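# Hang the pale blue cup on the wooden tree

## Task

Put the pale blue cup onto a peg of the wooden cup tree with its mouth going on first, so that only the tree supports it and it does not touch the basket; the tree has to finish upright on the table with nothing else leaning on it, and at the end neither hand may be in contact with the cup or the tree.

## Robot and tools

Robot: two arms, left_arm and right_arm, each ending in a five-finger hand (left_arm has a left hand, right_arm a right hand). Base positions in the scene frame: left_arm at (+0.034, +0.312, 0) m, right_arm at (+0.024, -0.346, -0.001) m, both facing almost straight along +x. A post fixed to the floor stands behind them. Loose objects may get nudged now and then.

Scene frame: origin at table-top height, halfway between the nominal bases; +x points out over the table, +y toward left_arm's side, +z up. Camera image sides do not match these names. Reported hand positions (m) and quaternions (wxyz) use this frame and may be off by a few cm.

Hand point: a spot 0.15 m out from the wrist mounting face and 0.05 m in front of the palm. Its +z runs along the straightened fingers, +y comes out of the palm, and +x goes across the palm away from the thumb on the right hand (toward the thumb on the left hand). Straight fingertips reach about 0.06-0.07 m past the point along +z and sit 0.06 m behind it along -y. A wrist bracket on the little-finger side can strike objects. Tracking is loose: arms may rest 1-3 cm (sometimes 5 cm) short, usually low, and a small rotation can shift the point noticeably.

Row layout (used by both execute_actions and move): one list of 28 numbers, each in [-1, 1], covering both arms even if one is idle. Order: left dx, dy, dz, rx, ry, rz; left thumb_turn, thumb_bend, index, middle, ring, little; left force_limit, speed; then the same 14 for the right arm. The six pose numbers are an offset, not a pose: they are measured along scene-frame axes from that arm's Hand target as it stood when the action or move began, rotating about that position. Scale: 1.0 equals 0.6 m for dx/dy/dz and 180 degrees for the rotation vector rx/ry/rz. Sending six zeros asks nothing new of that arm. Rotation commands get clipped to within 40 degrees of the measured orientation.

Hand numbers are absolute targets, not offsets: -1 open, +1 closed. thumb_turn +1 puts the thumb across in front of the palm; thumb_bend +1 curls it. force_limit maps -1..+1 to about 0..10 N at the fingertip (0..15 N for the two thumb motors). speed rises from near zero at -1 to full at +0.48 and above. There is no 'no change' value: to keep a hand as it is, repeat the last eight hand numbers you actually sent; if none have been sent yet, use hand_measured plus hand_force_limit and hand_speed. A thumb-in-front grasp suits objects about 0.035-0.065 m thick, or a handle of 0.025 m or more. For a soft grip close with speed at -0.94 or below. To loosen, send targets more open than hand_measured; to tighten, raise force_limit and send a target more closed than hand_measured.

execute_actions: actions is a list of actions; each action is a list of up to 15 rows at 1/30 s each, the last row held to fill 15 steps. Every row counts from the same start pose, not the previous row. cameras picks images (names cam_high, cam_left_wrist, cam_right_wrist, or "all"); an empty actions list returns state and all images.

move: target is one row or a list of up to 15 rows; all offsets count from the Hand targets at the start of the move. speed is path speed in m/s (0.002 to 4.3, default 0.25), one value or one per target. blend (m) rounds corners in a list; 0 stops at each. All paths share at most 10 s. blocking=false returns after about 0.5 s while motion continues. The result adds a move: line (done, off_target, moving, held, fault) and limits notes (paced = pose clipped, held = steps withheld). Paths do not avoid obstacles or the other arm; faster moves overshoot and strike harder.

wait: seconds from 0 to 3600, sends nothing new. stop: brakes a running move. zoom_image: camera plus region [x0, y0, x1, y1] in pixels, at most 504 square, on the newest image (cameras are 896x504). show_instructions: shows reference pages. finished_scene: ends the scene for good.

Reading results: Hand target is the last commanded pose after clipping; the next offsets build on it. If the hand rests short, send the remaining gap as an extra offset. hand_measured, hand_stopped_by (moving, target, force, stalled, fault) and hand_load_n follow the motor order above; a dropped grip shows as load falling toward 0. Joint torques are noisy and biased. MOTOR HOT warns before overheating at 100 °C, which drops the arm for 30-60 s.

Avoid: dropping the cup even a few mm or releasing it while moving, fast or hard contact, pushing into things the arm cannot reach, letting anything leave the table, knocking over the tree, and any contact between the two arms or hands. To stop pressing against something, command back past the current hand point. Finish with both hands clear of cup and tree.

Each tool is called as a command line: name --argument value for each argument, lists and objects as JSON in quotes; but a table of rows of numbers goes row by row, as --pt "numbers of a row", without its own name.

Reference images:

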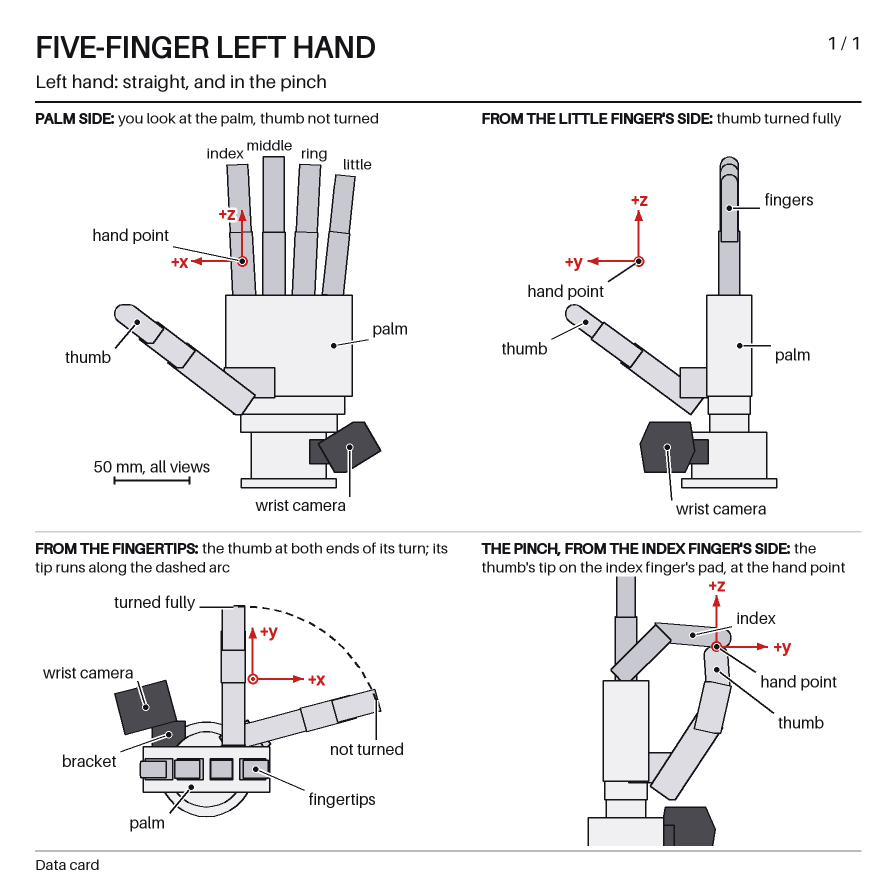

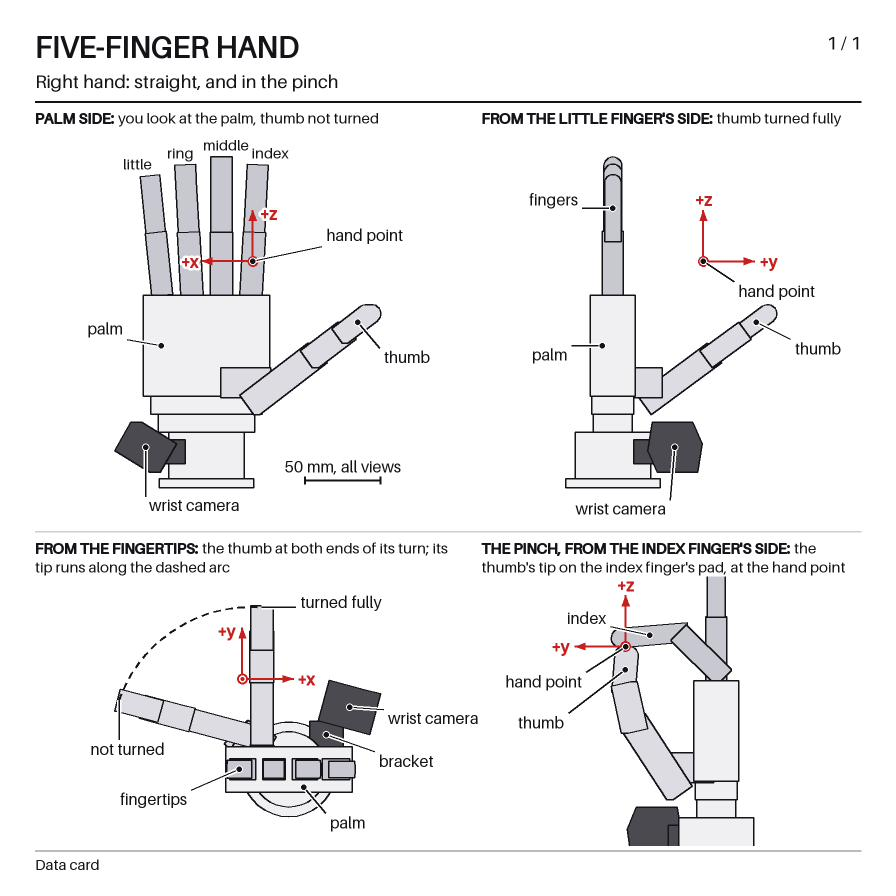

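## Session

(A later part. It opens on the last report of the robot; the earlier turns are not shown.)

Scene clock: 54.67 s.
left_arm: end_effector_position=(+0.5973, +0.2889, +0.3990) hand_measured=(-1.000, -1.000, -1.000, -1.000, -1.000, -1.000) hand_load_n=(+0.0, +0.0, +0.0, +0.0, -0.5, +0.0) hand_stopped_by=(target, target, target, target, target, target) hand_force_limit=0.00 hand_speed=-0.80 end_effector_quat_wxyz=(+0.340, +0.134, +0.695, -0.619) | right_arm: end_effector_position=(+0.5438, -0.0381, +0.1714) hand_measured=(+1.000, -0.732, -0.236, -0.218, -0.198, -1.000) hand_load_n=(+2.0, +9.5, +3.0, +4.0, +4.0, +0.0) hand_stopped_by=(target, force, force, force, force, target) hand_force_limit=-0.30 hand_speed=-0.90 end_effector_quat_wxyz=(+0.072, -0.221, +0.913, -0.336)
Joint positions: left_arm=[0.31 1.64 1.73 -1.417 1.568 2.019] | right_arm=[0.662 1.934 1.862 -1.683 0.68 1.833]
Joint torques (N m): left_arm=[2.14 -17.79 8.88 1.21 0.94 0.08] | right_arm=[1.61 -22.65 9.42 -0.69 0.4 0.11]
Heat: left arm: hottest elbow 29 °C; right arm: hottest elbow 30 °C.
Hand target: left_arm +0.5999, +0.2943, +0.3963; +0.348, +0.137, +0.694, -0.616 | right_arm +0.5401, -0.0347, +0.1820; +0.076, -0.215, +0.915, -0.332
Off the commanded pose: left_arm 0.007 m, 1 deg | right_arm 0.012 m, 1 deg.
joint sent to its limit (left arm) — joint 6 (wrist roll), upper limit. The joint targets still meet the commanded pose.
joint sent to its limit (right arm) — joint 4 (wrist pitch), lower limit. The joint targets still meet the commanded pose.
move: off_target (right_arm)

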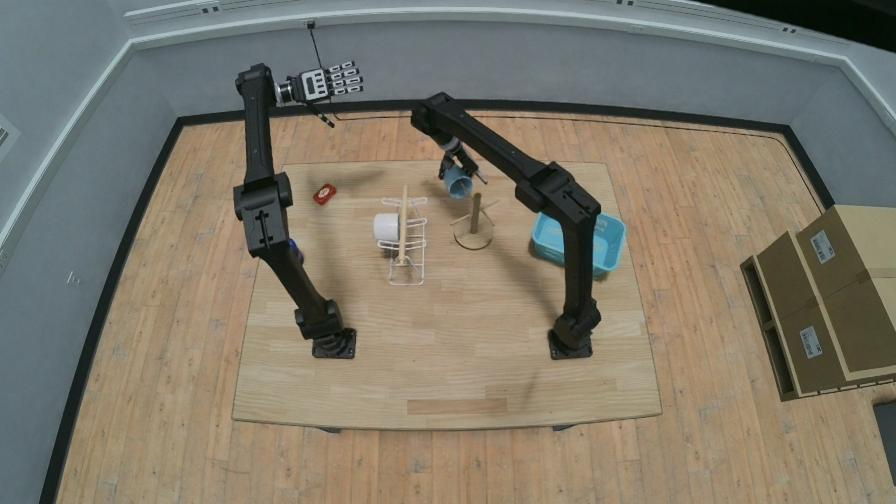

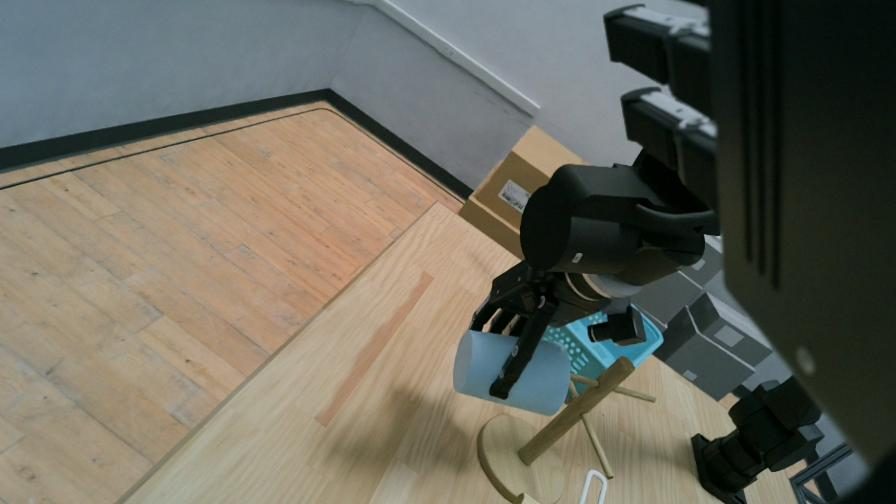

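move --target '[0,0,0,0,0,0,-1,-1,-1,-1,-1,-1,0,-0.8,-0.05,-0.03,0.015,0,0,0,1,-0.45,0,0,0,-1,-0.3,-0.9]' --cameras '["cam_high","cam_left_wrist"]' --speed 0.06

zoom_image --camera "cam_high" --region '[420, 130, 520, 250]'

zoom_image --camera "cam_left_wrist" --region '[400, 200, 700, 460]'

Scene clock: 56.23 s.
left_arm: end_effector_position=(+0.5973, +0.2889, +0.3990) hand_measured=(-1.000, -1.000, -1.000, -1.000, -1.000, -1.000) hand_load_n=(+0.0, +0.0, +0.0, +0.0, +0.0, +0.0) hand_stopped_by=(target, target, target, target, target, target) hand_force_limit=0.00 hand_speed=-0.80 end_effector_quat_wxyz=(+0.340, +0.134, +0.695, -0.619) | right_arm: end_effector_position=(+0.5136, -0.0560, +0.1813) hand_measured=(+1.000, -0.732, -0.236, -0.218, -0.198, -1.000) hand_load_n=(+2.0, +9.5, +3.0, +4.0, +4.0, +0.0) hand_stopped_by=(target, force, force, force, force, target) hand_force_limit=-0.30 hand_speed=-0.90 end_effector_quat_wxyz=(+0.069, -0.220, +0.912, -0.338)
Joint positions: left_arm=[0.31 1.64 1.73 -1.417 1.568 2.019] | right_arm=[0.671 1.842 1.752 -1.683 0.679 1.85]
Joint torques (N m): left_arm=[1.26 -17.85 8.9 1.37 0.9 0.15] | right_arm=[1.67 -21.01 9.36 -0.66 0.4 0.11]
Heat: left arm: hottest elbow 29 °C; right arm: hottest elbow 30 °C.
Hand target: left_arm +0.5999, +0.2943, +0.3963; +0.348, +0.137, +0.694, -0.616 | right_arm +0.5101, -0.0527, +0.1910; +0.076, -0.215, +0.915, -0.332
Off the commanded pose: left_arm 0.007 m, 1 deg | right_arm 0.011 m, 1 deg.
joint sent to its limit (left arm) — joint 6 (wrist roll), upper limit. The joint targets still meet the commanded pose.
joint at its limit (right arm) — joint 4 (wrist pitch), lower limit.
move: off_target (right_arm)

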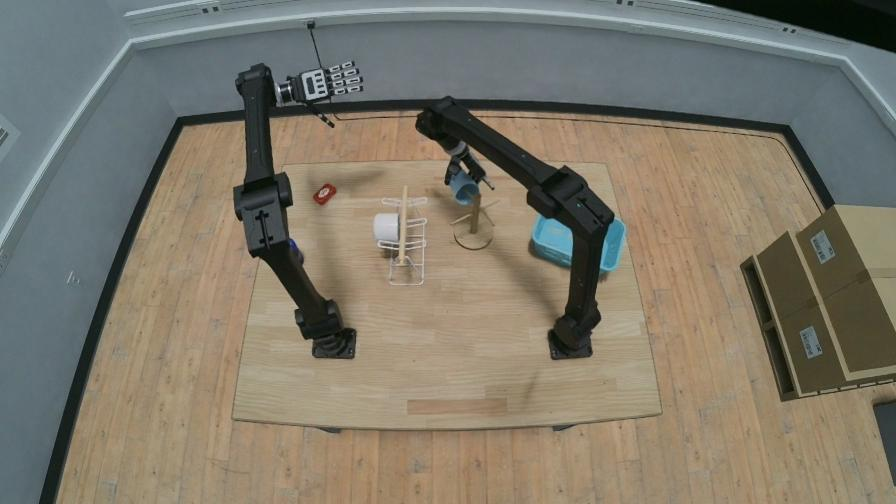

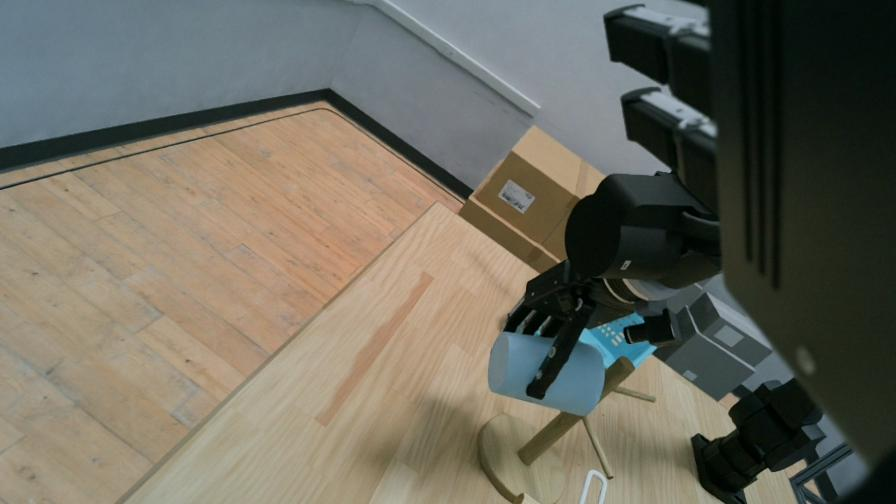

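Scaled by 4.200 from the camera's image (finer frame: 1280x720).

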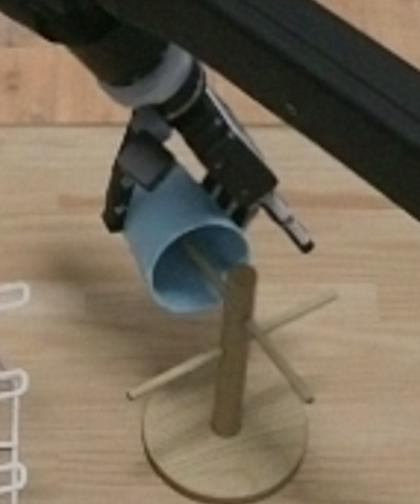

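Scaled by 1.680 from the camera's image (finer frame: 1280x720).

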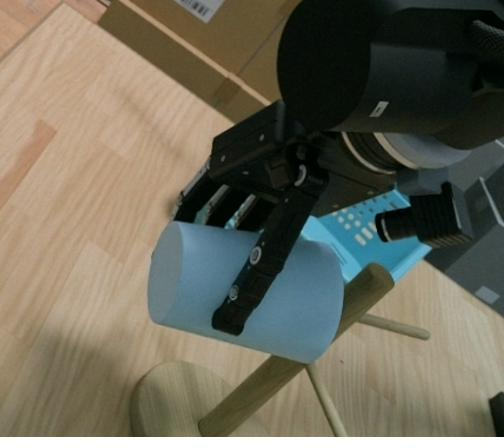

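move --target '[0,0,0,0,0,0,-1,-1,-1,-1,-1,-1,0,-0.8,-0.0373,-0.0222,0.002,0,0,0,1,-0.45,0,0,0,-1,-0.3,-0.9]' --cameras '["cam_high","cam_left_wrist","cam_right_wrist"]' --speed 0.05

zoom_image --camera "cam_high" --region '[420, 130, 520, 250]'

zoom_image --camera "cam_left_wrist" --region '[400, 200, 700, 460]'

Scene clock: 57.63 s.
left_arm: end_effector_position=(+0.5973, +0.2889, +0.3990) hand_measured=(-1.000, -1.000, -1.000, -1.000, -1.000, -1.000) hand_load_n=(-0.5, +0.0, +0.0, +0.0, +0.0, -0.5) hand_stopped_by=(target, target, target, target, target, target) hand_force_limit=0.00 hand_speed=-0.80 end_effector_quat_wxyz=(+0.340, +0.134, +0.695, -0.619) | right_arm: end_effector_position=(+0.4897, -0.0710, +0.1837) hand_measured=(+1.000, -0.732, -0.236, -0.218, -0.198, -1.000) hand_load_n=(+2.0, +9.5, +3.0, +4.0, +3.5, +0.0) hand_stopped_by=(target, force, force, force, force, target) hand_force_limit=-0.30 hand_speed=-0.90 end_effector_quat_wxyz=(+0.065, -0.220, +0.912, -0.340)
Joint positions: left_arm=[0.31 1.64 1.73 -1.417 1.568 2.019] | right_arm=[0.678 1.774 1.662 -1.678 0.678 1.863]
Joint torques (N m): left_arm=[2.37 -17.73 9.18 1.02 0.93 0.11] | right_arm=[1.73 -20.07 9.07 -0.03 0.37 0.07]
Heat: left arm: hottest elbow 29 °C; right arm: hottest elbow 30 °C.
Hand target: left_arm +0.5999, +0.2943, +0.3963; +0.348, +0.137, +0.694, -0.616 | right_arm +0.4878, -0.0660, +0.1922; +0.076, -0.215, +0.915, -0.332
Off the commanded pose: left_arm 0.007 m, 1 deg | right_arm 0.010 m, 2 deg.
joint sent to its limit (left arm) — joint 6 (wrist roll), upper limit. The joint targets still meet the commanded pose.
move: done

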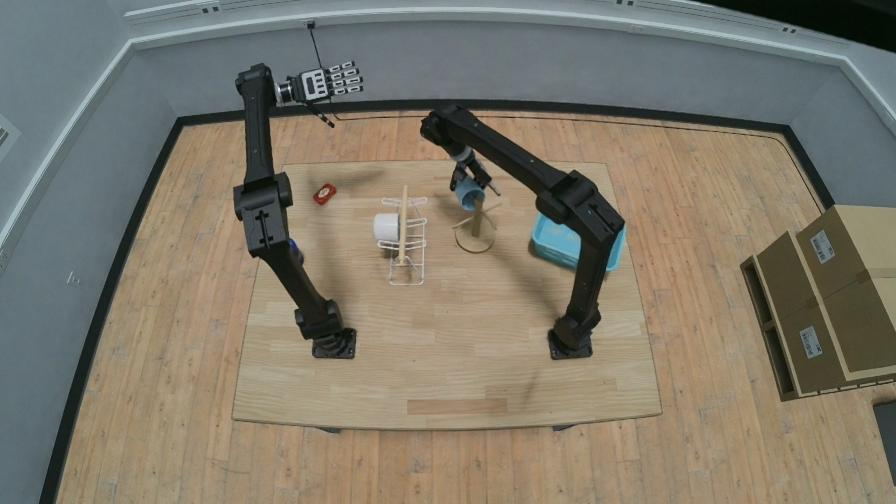

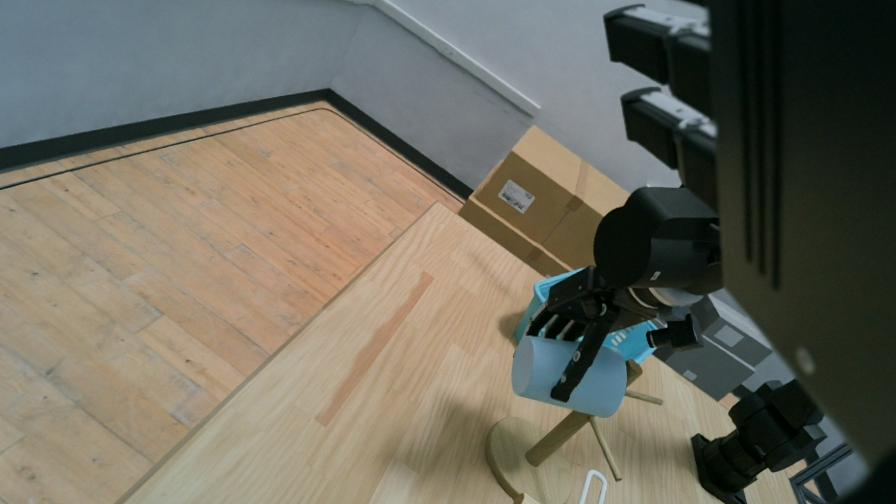

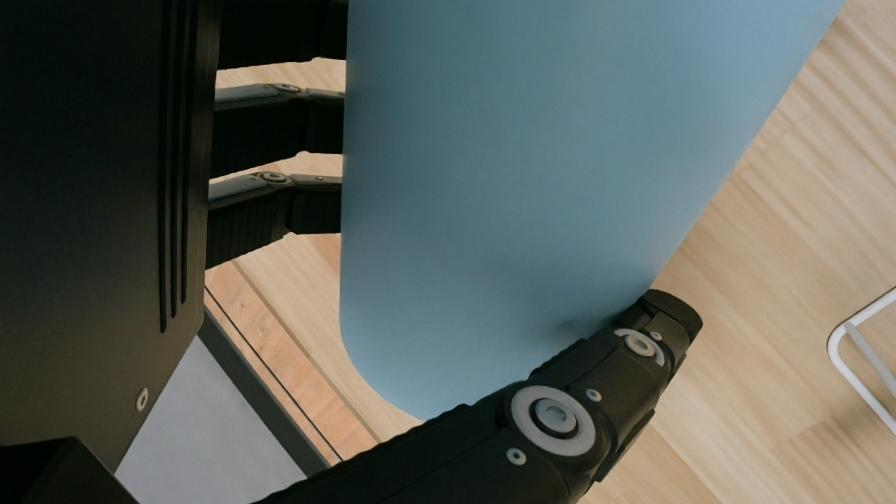

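Scaled by 4.200 from the camera's image (finer frame: 1280x720).

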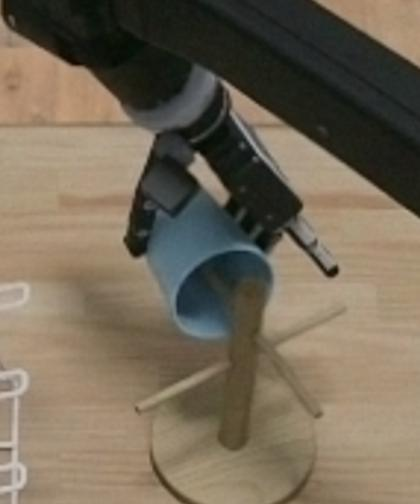

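Scaled by 1.680 from the camera's image (finer frame: 1280x720).

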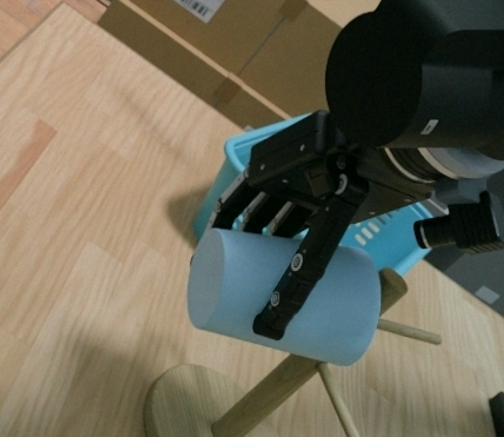

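move --pt "0 0 0 0 0 0 -1 -1 -1 -1 -1 -1 0 -0.8 0.0086 0.0051 0 0 0 0 1 -0.45 0 0 0 -1 -0.3 -0.9" --pt "0 0 0 0 0 0 -1 -1 -1 -1 -1 -1 0 -0.8 0.0086 0.0051 -0.018 0 0 0 1 -0.45 0 0 0 -1 -0.3 -0.9" --cameras '["cam_high","cam_left_wrist"]' --speed 0.04

zoom_image --camera "cam_high" --region '[420, 130, 520, 250]'

zoom_image --camera "cam_left_wrist" --region '[400, 200, 700, 460]'

Scene clock: 59.17 s.
left_arm: end_effector_position=(+0.5973, +0.2889, +0.3990) hand_measured=(-1.000, -1.000, -1.000, -1.000, -1.000, -1.000) hand_load_n=(+0.0, +0.0, +0.0, +0.0, +0.0, +0.0) hand_stopped_by=(target, target, target, target, target, target) hand_force_limit=0.00 hand_speed=-0.80 end_effector_quat_wxyz=(+0.340, +0.134, +0.695, -0.619) | right_arm: end_effector_position=(+0.4924, -0.0688, +0.1814) hand_measured=(+1.000, -0.732, -0.236, -0.218, -0.198, -1.000) hand_load_n=(+1.5, +9.5, +2.5, +4.0, +4.0, +0.0) hand_stopped_by=(target, force, force, force, force, target) hand_force_limit=-0.30 hand_speed=-0.90 end_effector_quat_wxyz=(+0.071, -0.218, +0.913, -0.337)
Joint positions: left_arm=[0.31 1.64 1.73 -1.417 1.568 2.019] | right_arm=[0.678 1.774 1.656 -1.658 0.678 1.863]
Joint torques (N m): left_arm=[1.55 -17.2 8.98 1.05 0.92 0.1] | right_arm=[1.61 -18.43 9.32 -0.05 0.39 0.05]
Heat: left arm: hottest elbow 29 °C; right arm: hottest elbow 30 °C.
Hand target: left_arm +0.5999, +0.2943, +0.3963; +0.348, +0.137, +0.694, -0.616 | right_arm +0.4929, -0.0630, +0.1814; +0.076, -0.215, +0.915, -0.332
Off the commanded pose: left_arm 0.007 m, 1 deg | right_arm 0.006 m, 1 deg.
joint sent to its limit (left arm) — joint 6 (wrist roll), upper limit. The joint targets still meet the commanded pose.
move: done

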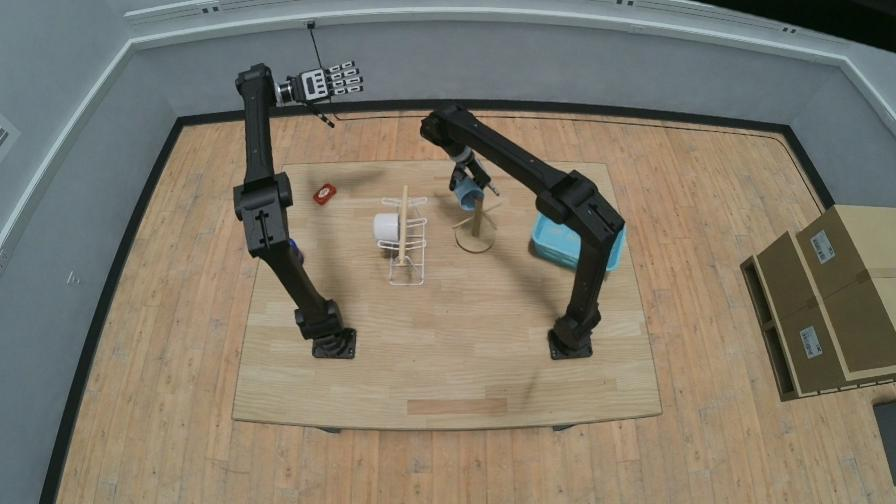

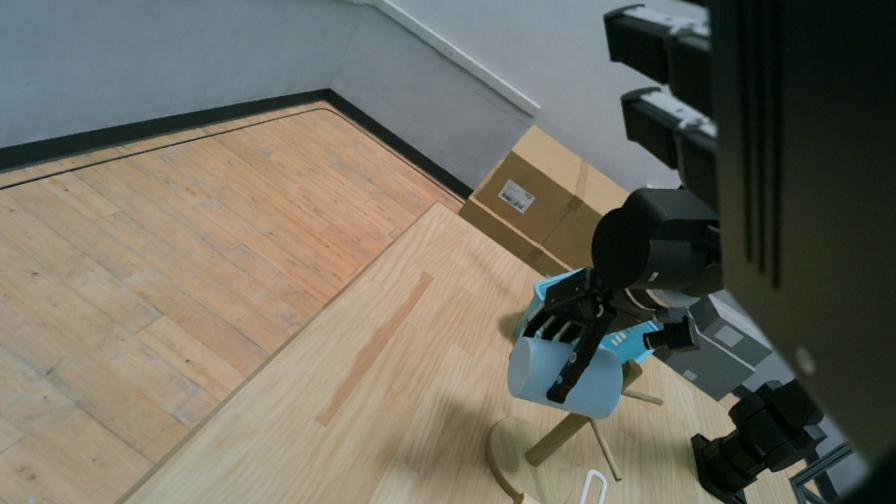

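Scaled by 4.200 from the camera's image (finer frame: 1280x720).

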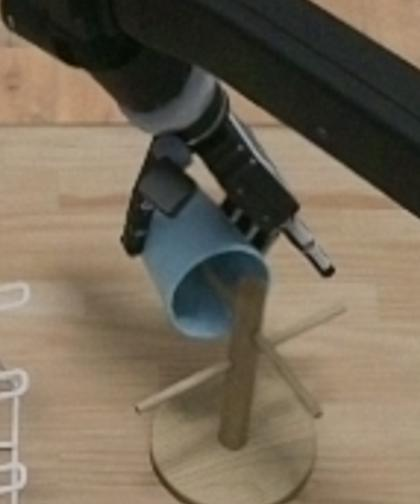

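Scaled by 1.680 from the camera's image (finer frame: 1280x720).

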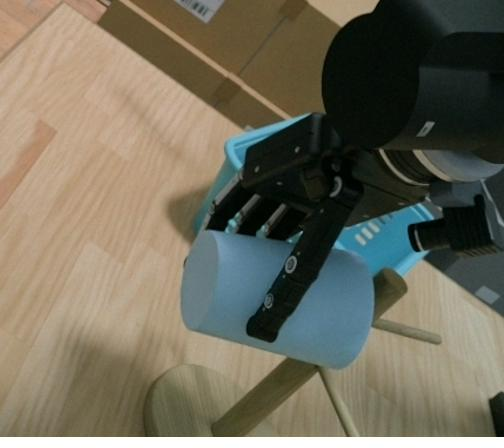

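move --target '[0,0,0,0,0,0,-1,-1,-1,-1,-1,-1,0,-0.8,0,0,-0.022,0,0,0,1,-0.45,0,0,0,-1,-0.3,-0.9]' --cameras '["cam_high","cam_left_wrist"]' --speed 0.03

zoom_image --camera "cam_high" --region '[420, 130, 520, 250]'

zoom_image --camera "cam_left_wrist" --region '[400, 200, 700, 460]'

Scene clock: 60.17 s.
left_arm: end_effector_position=(+0.5973, +0.2889, +0.3990) hand_measured=(-1.000, -1.000, -1.000, -1.000, -1.000, -1.000) hand_load_n=(+0.0, +0.0, +0.0, +0.0, +0.0, +0.0) hand_stopped_by=(target, target, target, target, target, target) hand_force_limit=0.00 hand_speed=-0.80 end_effector_quat_wxyz=(+0.340, +0.134, +0.695, -0.619) | right_arm: end_effector_position=(+0.4923, -0.0689, +0.1709) hand_measured=(+1.000, -0.732, -0.236, -0.218, -0.198, -1.000) hand_load_n=(+2.0, +9.5, +3.0, +4.0, +3.5, +0.0) hand_stopped_by=(target, force, force, force, force, target) hand_force_limit=-0.30 hand_speed=-0.90 end_effector_quat_wxyz=(+0.073, -0.217, +0.913, -0.336)
Joint positions: left_arm=[0.31 1.64 1.73 -1.417 1.568 2.019] | right_arm=[0.678 1.774 1.628 -1.625 0.678 1.863]
Joint torques (N m): left_arm=[1.38 -18.02 8.98 1.1 0.91 0.11] | right_arm=[1.55 -17.85 9.26 -0.06 0.4 0.06]
Heat: left arm: hottest elbow 29 °C; right arm: hottest elbow 30 °C.
Hand target: left_arm +0.5999, +0.2943, +0.3963; +0.348, +0.137, +0.694, -0.616 | right_arm +0.4929, -0.0630, +0.1683; +0.076, -0.215, +0.915, -0.332
Off the commanded pose: left_arm 0.007 m, 1 deg | right_arm 0.006 m, 1 deg.
joint sent to its limit (left arm) — joint 6 (wrist roll), upper limit. The joint targets still meet the commanded pose.
move: done

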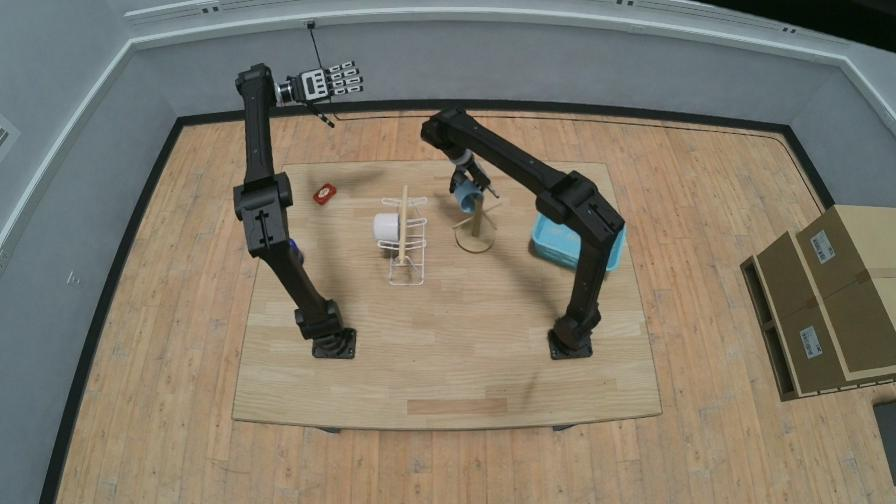

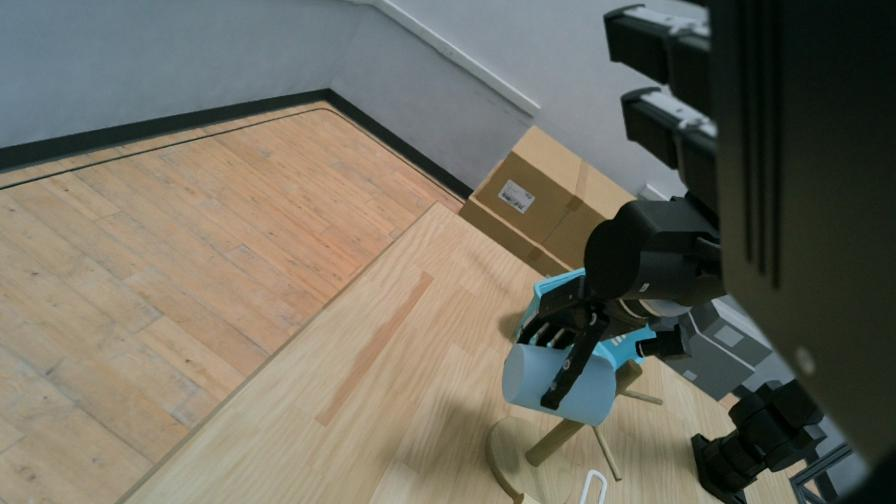

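Scaled by 4.200 from the camera's image (finer frame: 1280x720).

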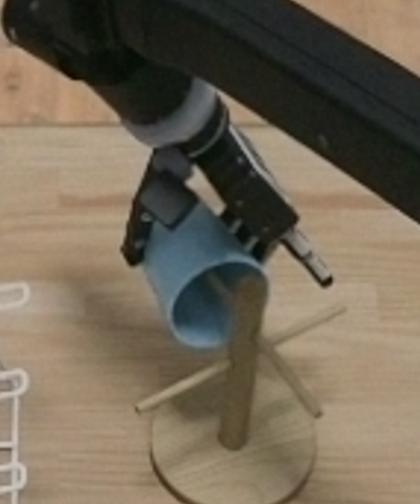

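Scaled by 1.680 from the camera's image (finer frame: 1280x720).

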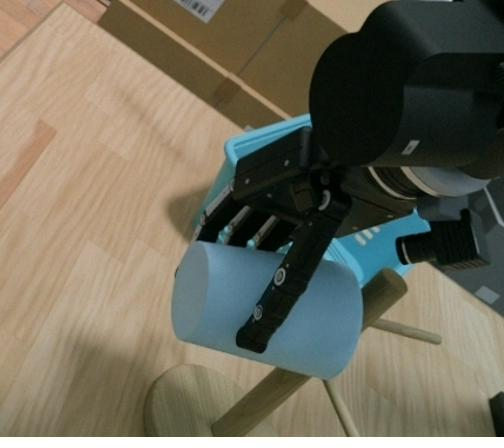

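move --target '[0,0,0,0,0,0,-1,-1,-1,-1,-1,-1,0,-0.8,0,0,-0.012,0,0,0,1,-0.45,0,0,0,-1,-0.3,-0.9]' --cameras '["cam_high","cam_left_wrist"]' --speed 0.03

zoom_image --camera "cam_high" --region '[440, 150, 520, 250]'

zoom_image --camera "cam_left_wrist" --region '[450, 300, 680, 504]'

Scene clock: 60.97 s.
left_arm: end_effector_position=(+0.5973, +0.2889, +0.3990) hand_measured=(-1.000, -1.000, -1.000, -1.000, -1.000, -1.000) hand_load_n=(+0.0, +0.0, +0.0, +0.0, +0.0, +0.0) hand_stopped_by=(target, target, target, target, target, target) hand_force_limit=0.00 hand_speed=-0.80 end_effector_quat_wxyz=(+0.340, +0.134, +0.695, -0.619) | right_arm: end_effector_position=(+0.4923, -0.0689, +0.1639) hand_measured=(+1.000, -0.732, -0.236, -0.218, -0.198, -1.000) hand_load_n=(+2.0, +9.5, +2.5, +4.0, +3.5, +0.0) hand_stopped_by=(target, force, force, force, force, target) hand_force_limit=-0.30 hand_speed=-0.90 end_effector_quat_wxyz=(+0.073, -0.217, +0.914, -0.336)
Joint positions: left_arm=[0.31 1.64 1.73 -1.417 1.568 2.019] | right_arm=[0.678 1.776 1.613 -1.606 0.678 1.863]
Joint torques (N m): left_arm=[2.67 -18.08 9.03 0.91 0.96 0.19] | right_arm=[1.49 -17.9 9.28 -0.03 0.39 0.06]
Heat: left arm: hottest elbow 29 °C; right arm: hottest elbow 30 °C.
Hand target: left_arm +0.5999, +0.2943, +0.3963; +0.348, +0.137, +0.694, -0.616 | right_arm +0.4930, -0.0630, +0.1611; +0.076, -0.215, +0.915, -0.332
Off the commanded pose: left_arm 0.007 m, 1 deg | right_arm 0.007 m, 1 deg.
joint sent to its limit (left arm) — joint 6 (wrist roll), upper limit. The joint targets still meet the commanded pose.
move: done

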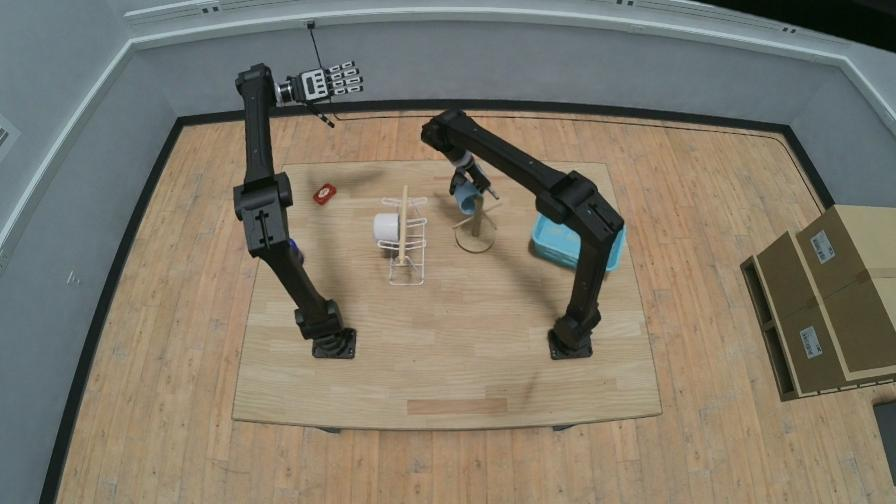

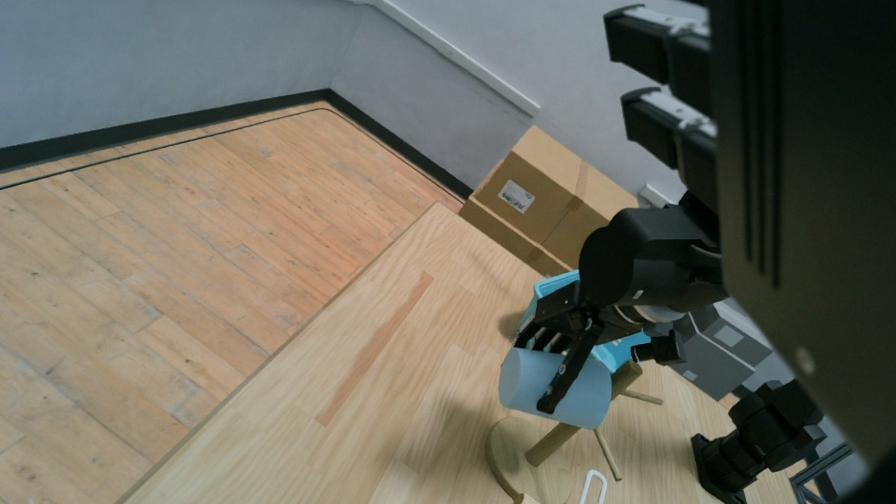

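Scaled by 5.040 from the camera's image (finer frame: 1280x720).

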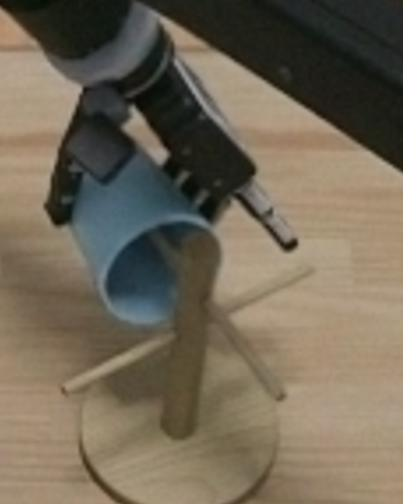

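Scaled by 2.191 from the camera's image (finer frame: 1280x720).

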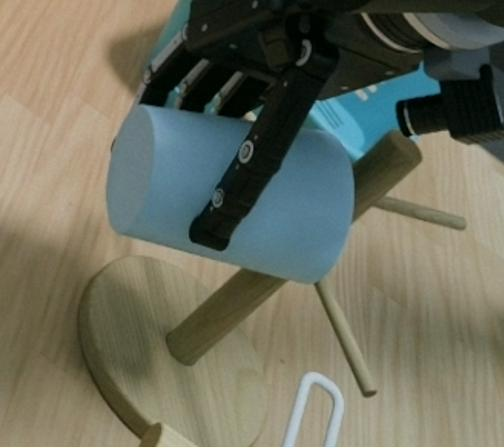

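move --target '[0,0,0,0,0,0,-1,-1,-1,-1,-1,-1,0,-0.8,0,0,-0.004,0.0125,-0.0247,0,1,-0.45,0,0,0,-1,-0.3,-0.9]' --cameras '["cam_high","cam_left_wrist"]' --speed 0.03

zoom_image --camera "cam_high" --region '[440, 150, 520, 250]'

zoom_image --camera "cam_left_wrist" --region '[450, 300, 680, 504]'

Scene clock: 63.33 s.
left_arm: end_effector_position=(+0.5973, +0.2889, +0.3990) hand_measured=(-1.000, -1.000, -1.000, -1.000, -1.000, -1.000) hand_load_n=(+0.0, +0.0, +0.0, +0.0, +0.0, +0.0) hand_stopped_by=(target, target, target, target, target, target) hand_force_limit=0.00 hand_speed=-0.80 end_effector_quat_wxyz=(+0.340, +0.134, +0.695, -0.619) | right_arm: end_effector_position=(+0.4951, -0.0666, +0.1600) hand_measured=(+1.000, -0.732, -0.236, -0.218, -0.198, -1.000) hand_load_n=(+2.0, +9.5, +2.5, +4.0, +3.5, +0.0) hand_stopped_by=(target, force, force, force, force, target) hand_force_limit=-0.30 hand_speed=-0.90 end_effector_quat_wxyz=(+0.111, -0.203, +0.917, -0.325)
Joint positions: left_arm=[0.31 1.64 1.73 -1.417 1.568 2.019] | right_arm=[0.684 1.733 1.539 -1.499 0.693 1.873]
Joint torques (N m): left_arm=[2.37 -18.2 9.07 1.17 0.95 0.13] | right_arm=[1.61 -18.26 8.36 0.1 0.55 0.1]
Heat: left arm: hottest elbow 29 °C; right arm: hottest elbow 29 °C.
Hand target: left_arm +0.5999, +0.2943, +0.3963; +0.348, +0.137, +0.694, -0.616 | right_arm +0.4929, -0.0631, +0.1586; +0.116, -0.201, +0.918, -0.323
Off the commanded pose: left_arm 0.007 m, 1 deg | right_arm 0.004 m, 1 deg.
joint sent to its limit (left arm) — joint 6 (wrist roll), upper limit. The joint targets still meet the commanded pose.
move: done

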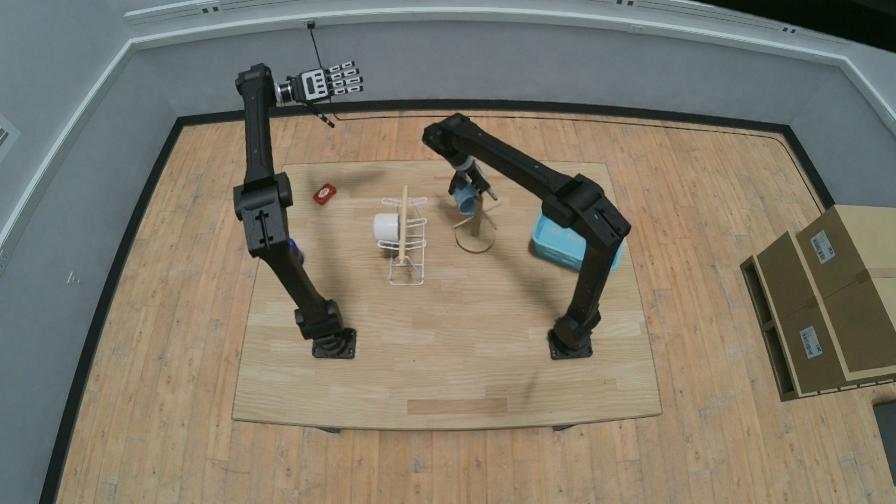

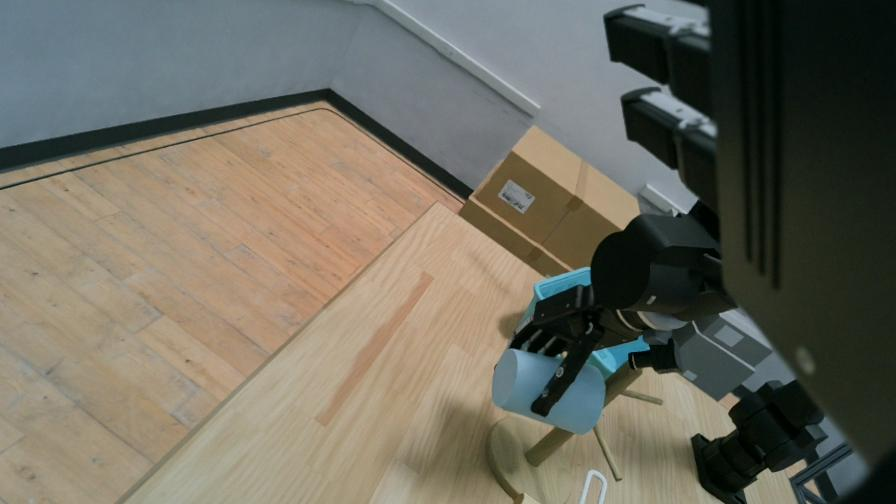

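Scaled by 5.040 from the camera's image (finer frame: 1280x720).

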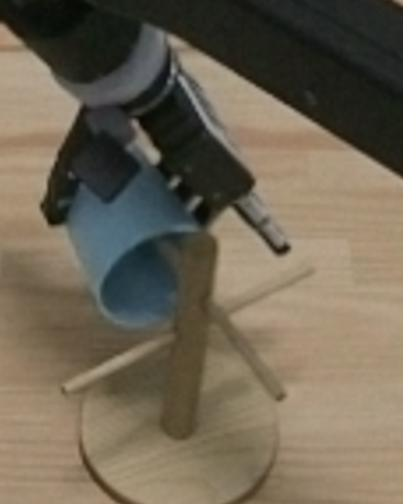

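Scaled by 2.191 from the camera's image (finer frame: 1280x720).

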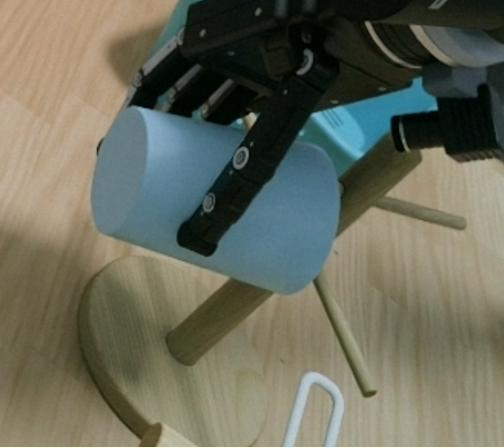

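move --target '[0,0,0,0,0,0,-1,-1,-1,-1,-1,-1,0,-0.8,0,0,-0.008,0,0,0,1,-0.45,0,0,0,-1,-0.3,-0.9]' --cameras '["cam_high","cam_left_wrist"]' --speed 0.03

zoom_image --camera "cam_high" --region '[440, 150, 520, 250]'

zoom_image --camera "cam_left_wrist" --region '[450, 300, 680, 504]'

Scene clock: 64.07 s.
left_arm: end_effector_position=(+0.5973, +0.2889, +0.3990) hand_measured=(-1.000, -1.000, -1.000, -1.000, -1.000, -1.000) hand_load_n=(-0.5, +0.0, +0.0, +0.0, +0.0, +0.0) hand_stopped_by=(target, target, target, target, target, target) hand_force_limit=0.00 hand_speed=-0.80 end_effector_quat_wxyz=(+0.340, +0.134, +0.695, -0.619) | right_arm: end_effector_position=(+0.4949, -0.0655, +0.1577) hand_measured=(+1.000, -0.732, -0.236, -0.218, -0.198, -1.000) hand_load_n=(+2.0, +8.5, +1.5, +3.0, +2.5, +0.0) hand_stopped_by=(target, force, force, force, force, target) hand_force_limit=-0.30 hand_speed=-0.90 end_effector_quat_wxyz=(+0.114, -0.203, +0.917, -0.324)
Joint positions: left_arm=[0.31 1.64 1.73 -1.417 1.568 2.019] | right_arm=[0.686 1.732 1.531 -1.487 0.693 1.873]
Joint torques (N m): left_arm=[1.79 -17.73 9.02 1.01 0.93 0.06] | right_arm=[1.61 -17.9 8.24 0.2 0.53 0.09]
Heat: left arm: hottest elbow 29 °C; right arm: hottest elbow 29 °C.
Hand target: left_arm +0.5999, +0.2943, +0.3963; +0.348, +0.137, +0.694, -0.616 | right_arm +0.4928, -0.0630, +0.1537; +0.116, -0.201, +0.918, -0.323
Off the commanded pose: left_arm 0.007 m, 1 deg | right_arm 0.005 m, 0 deg.
joint sent to its limit (left arm) — joint 6 (wrist roll), upper limit. The joint targets still meet the commanded pose.
move: done

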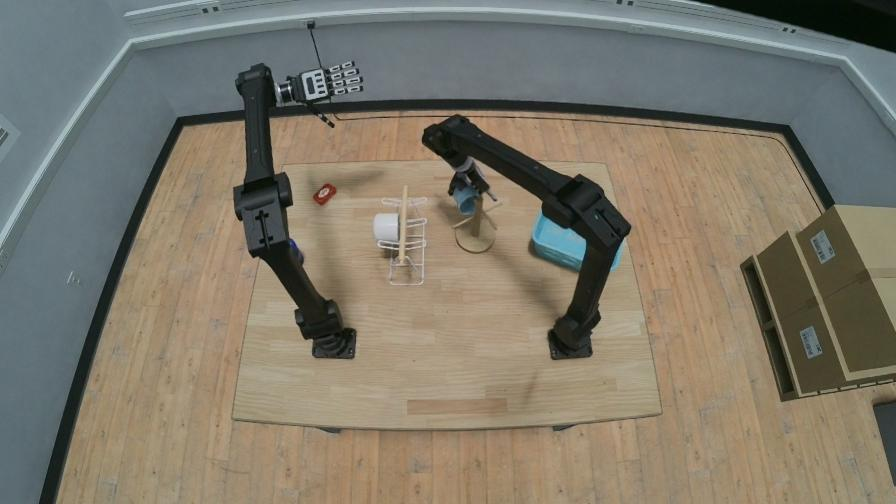

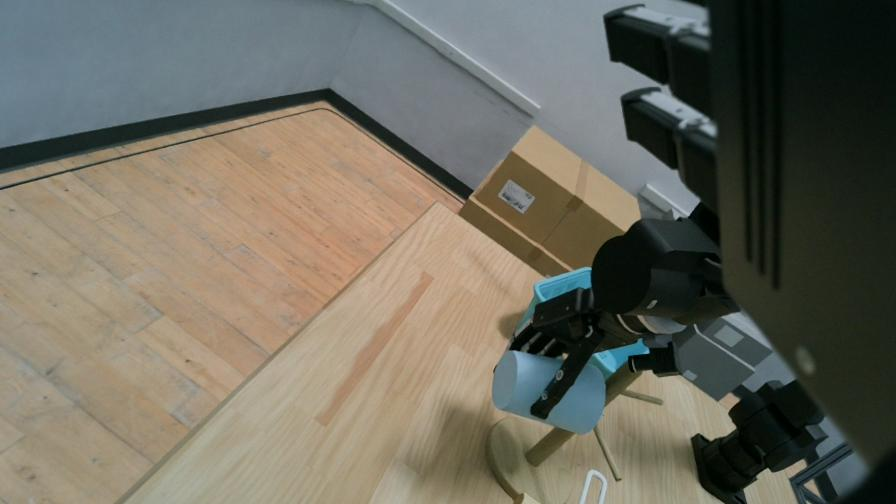

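Scaled by 5.040 from the camera's image (finer frame: 1280x720).

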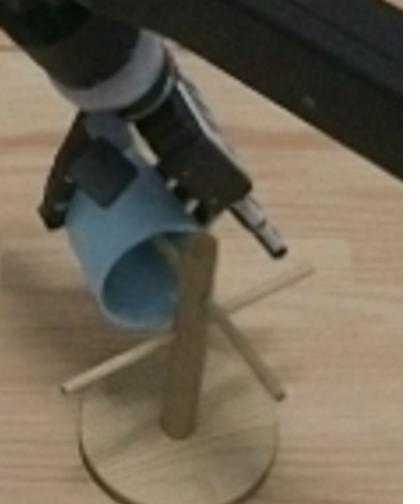

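Scaled by 2.191 from the camera's image (finer frame: 1280x720).

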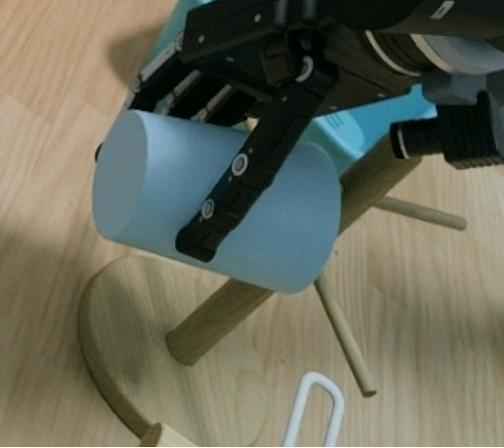

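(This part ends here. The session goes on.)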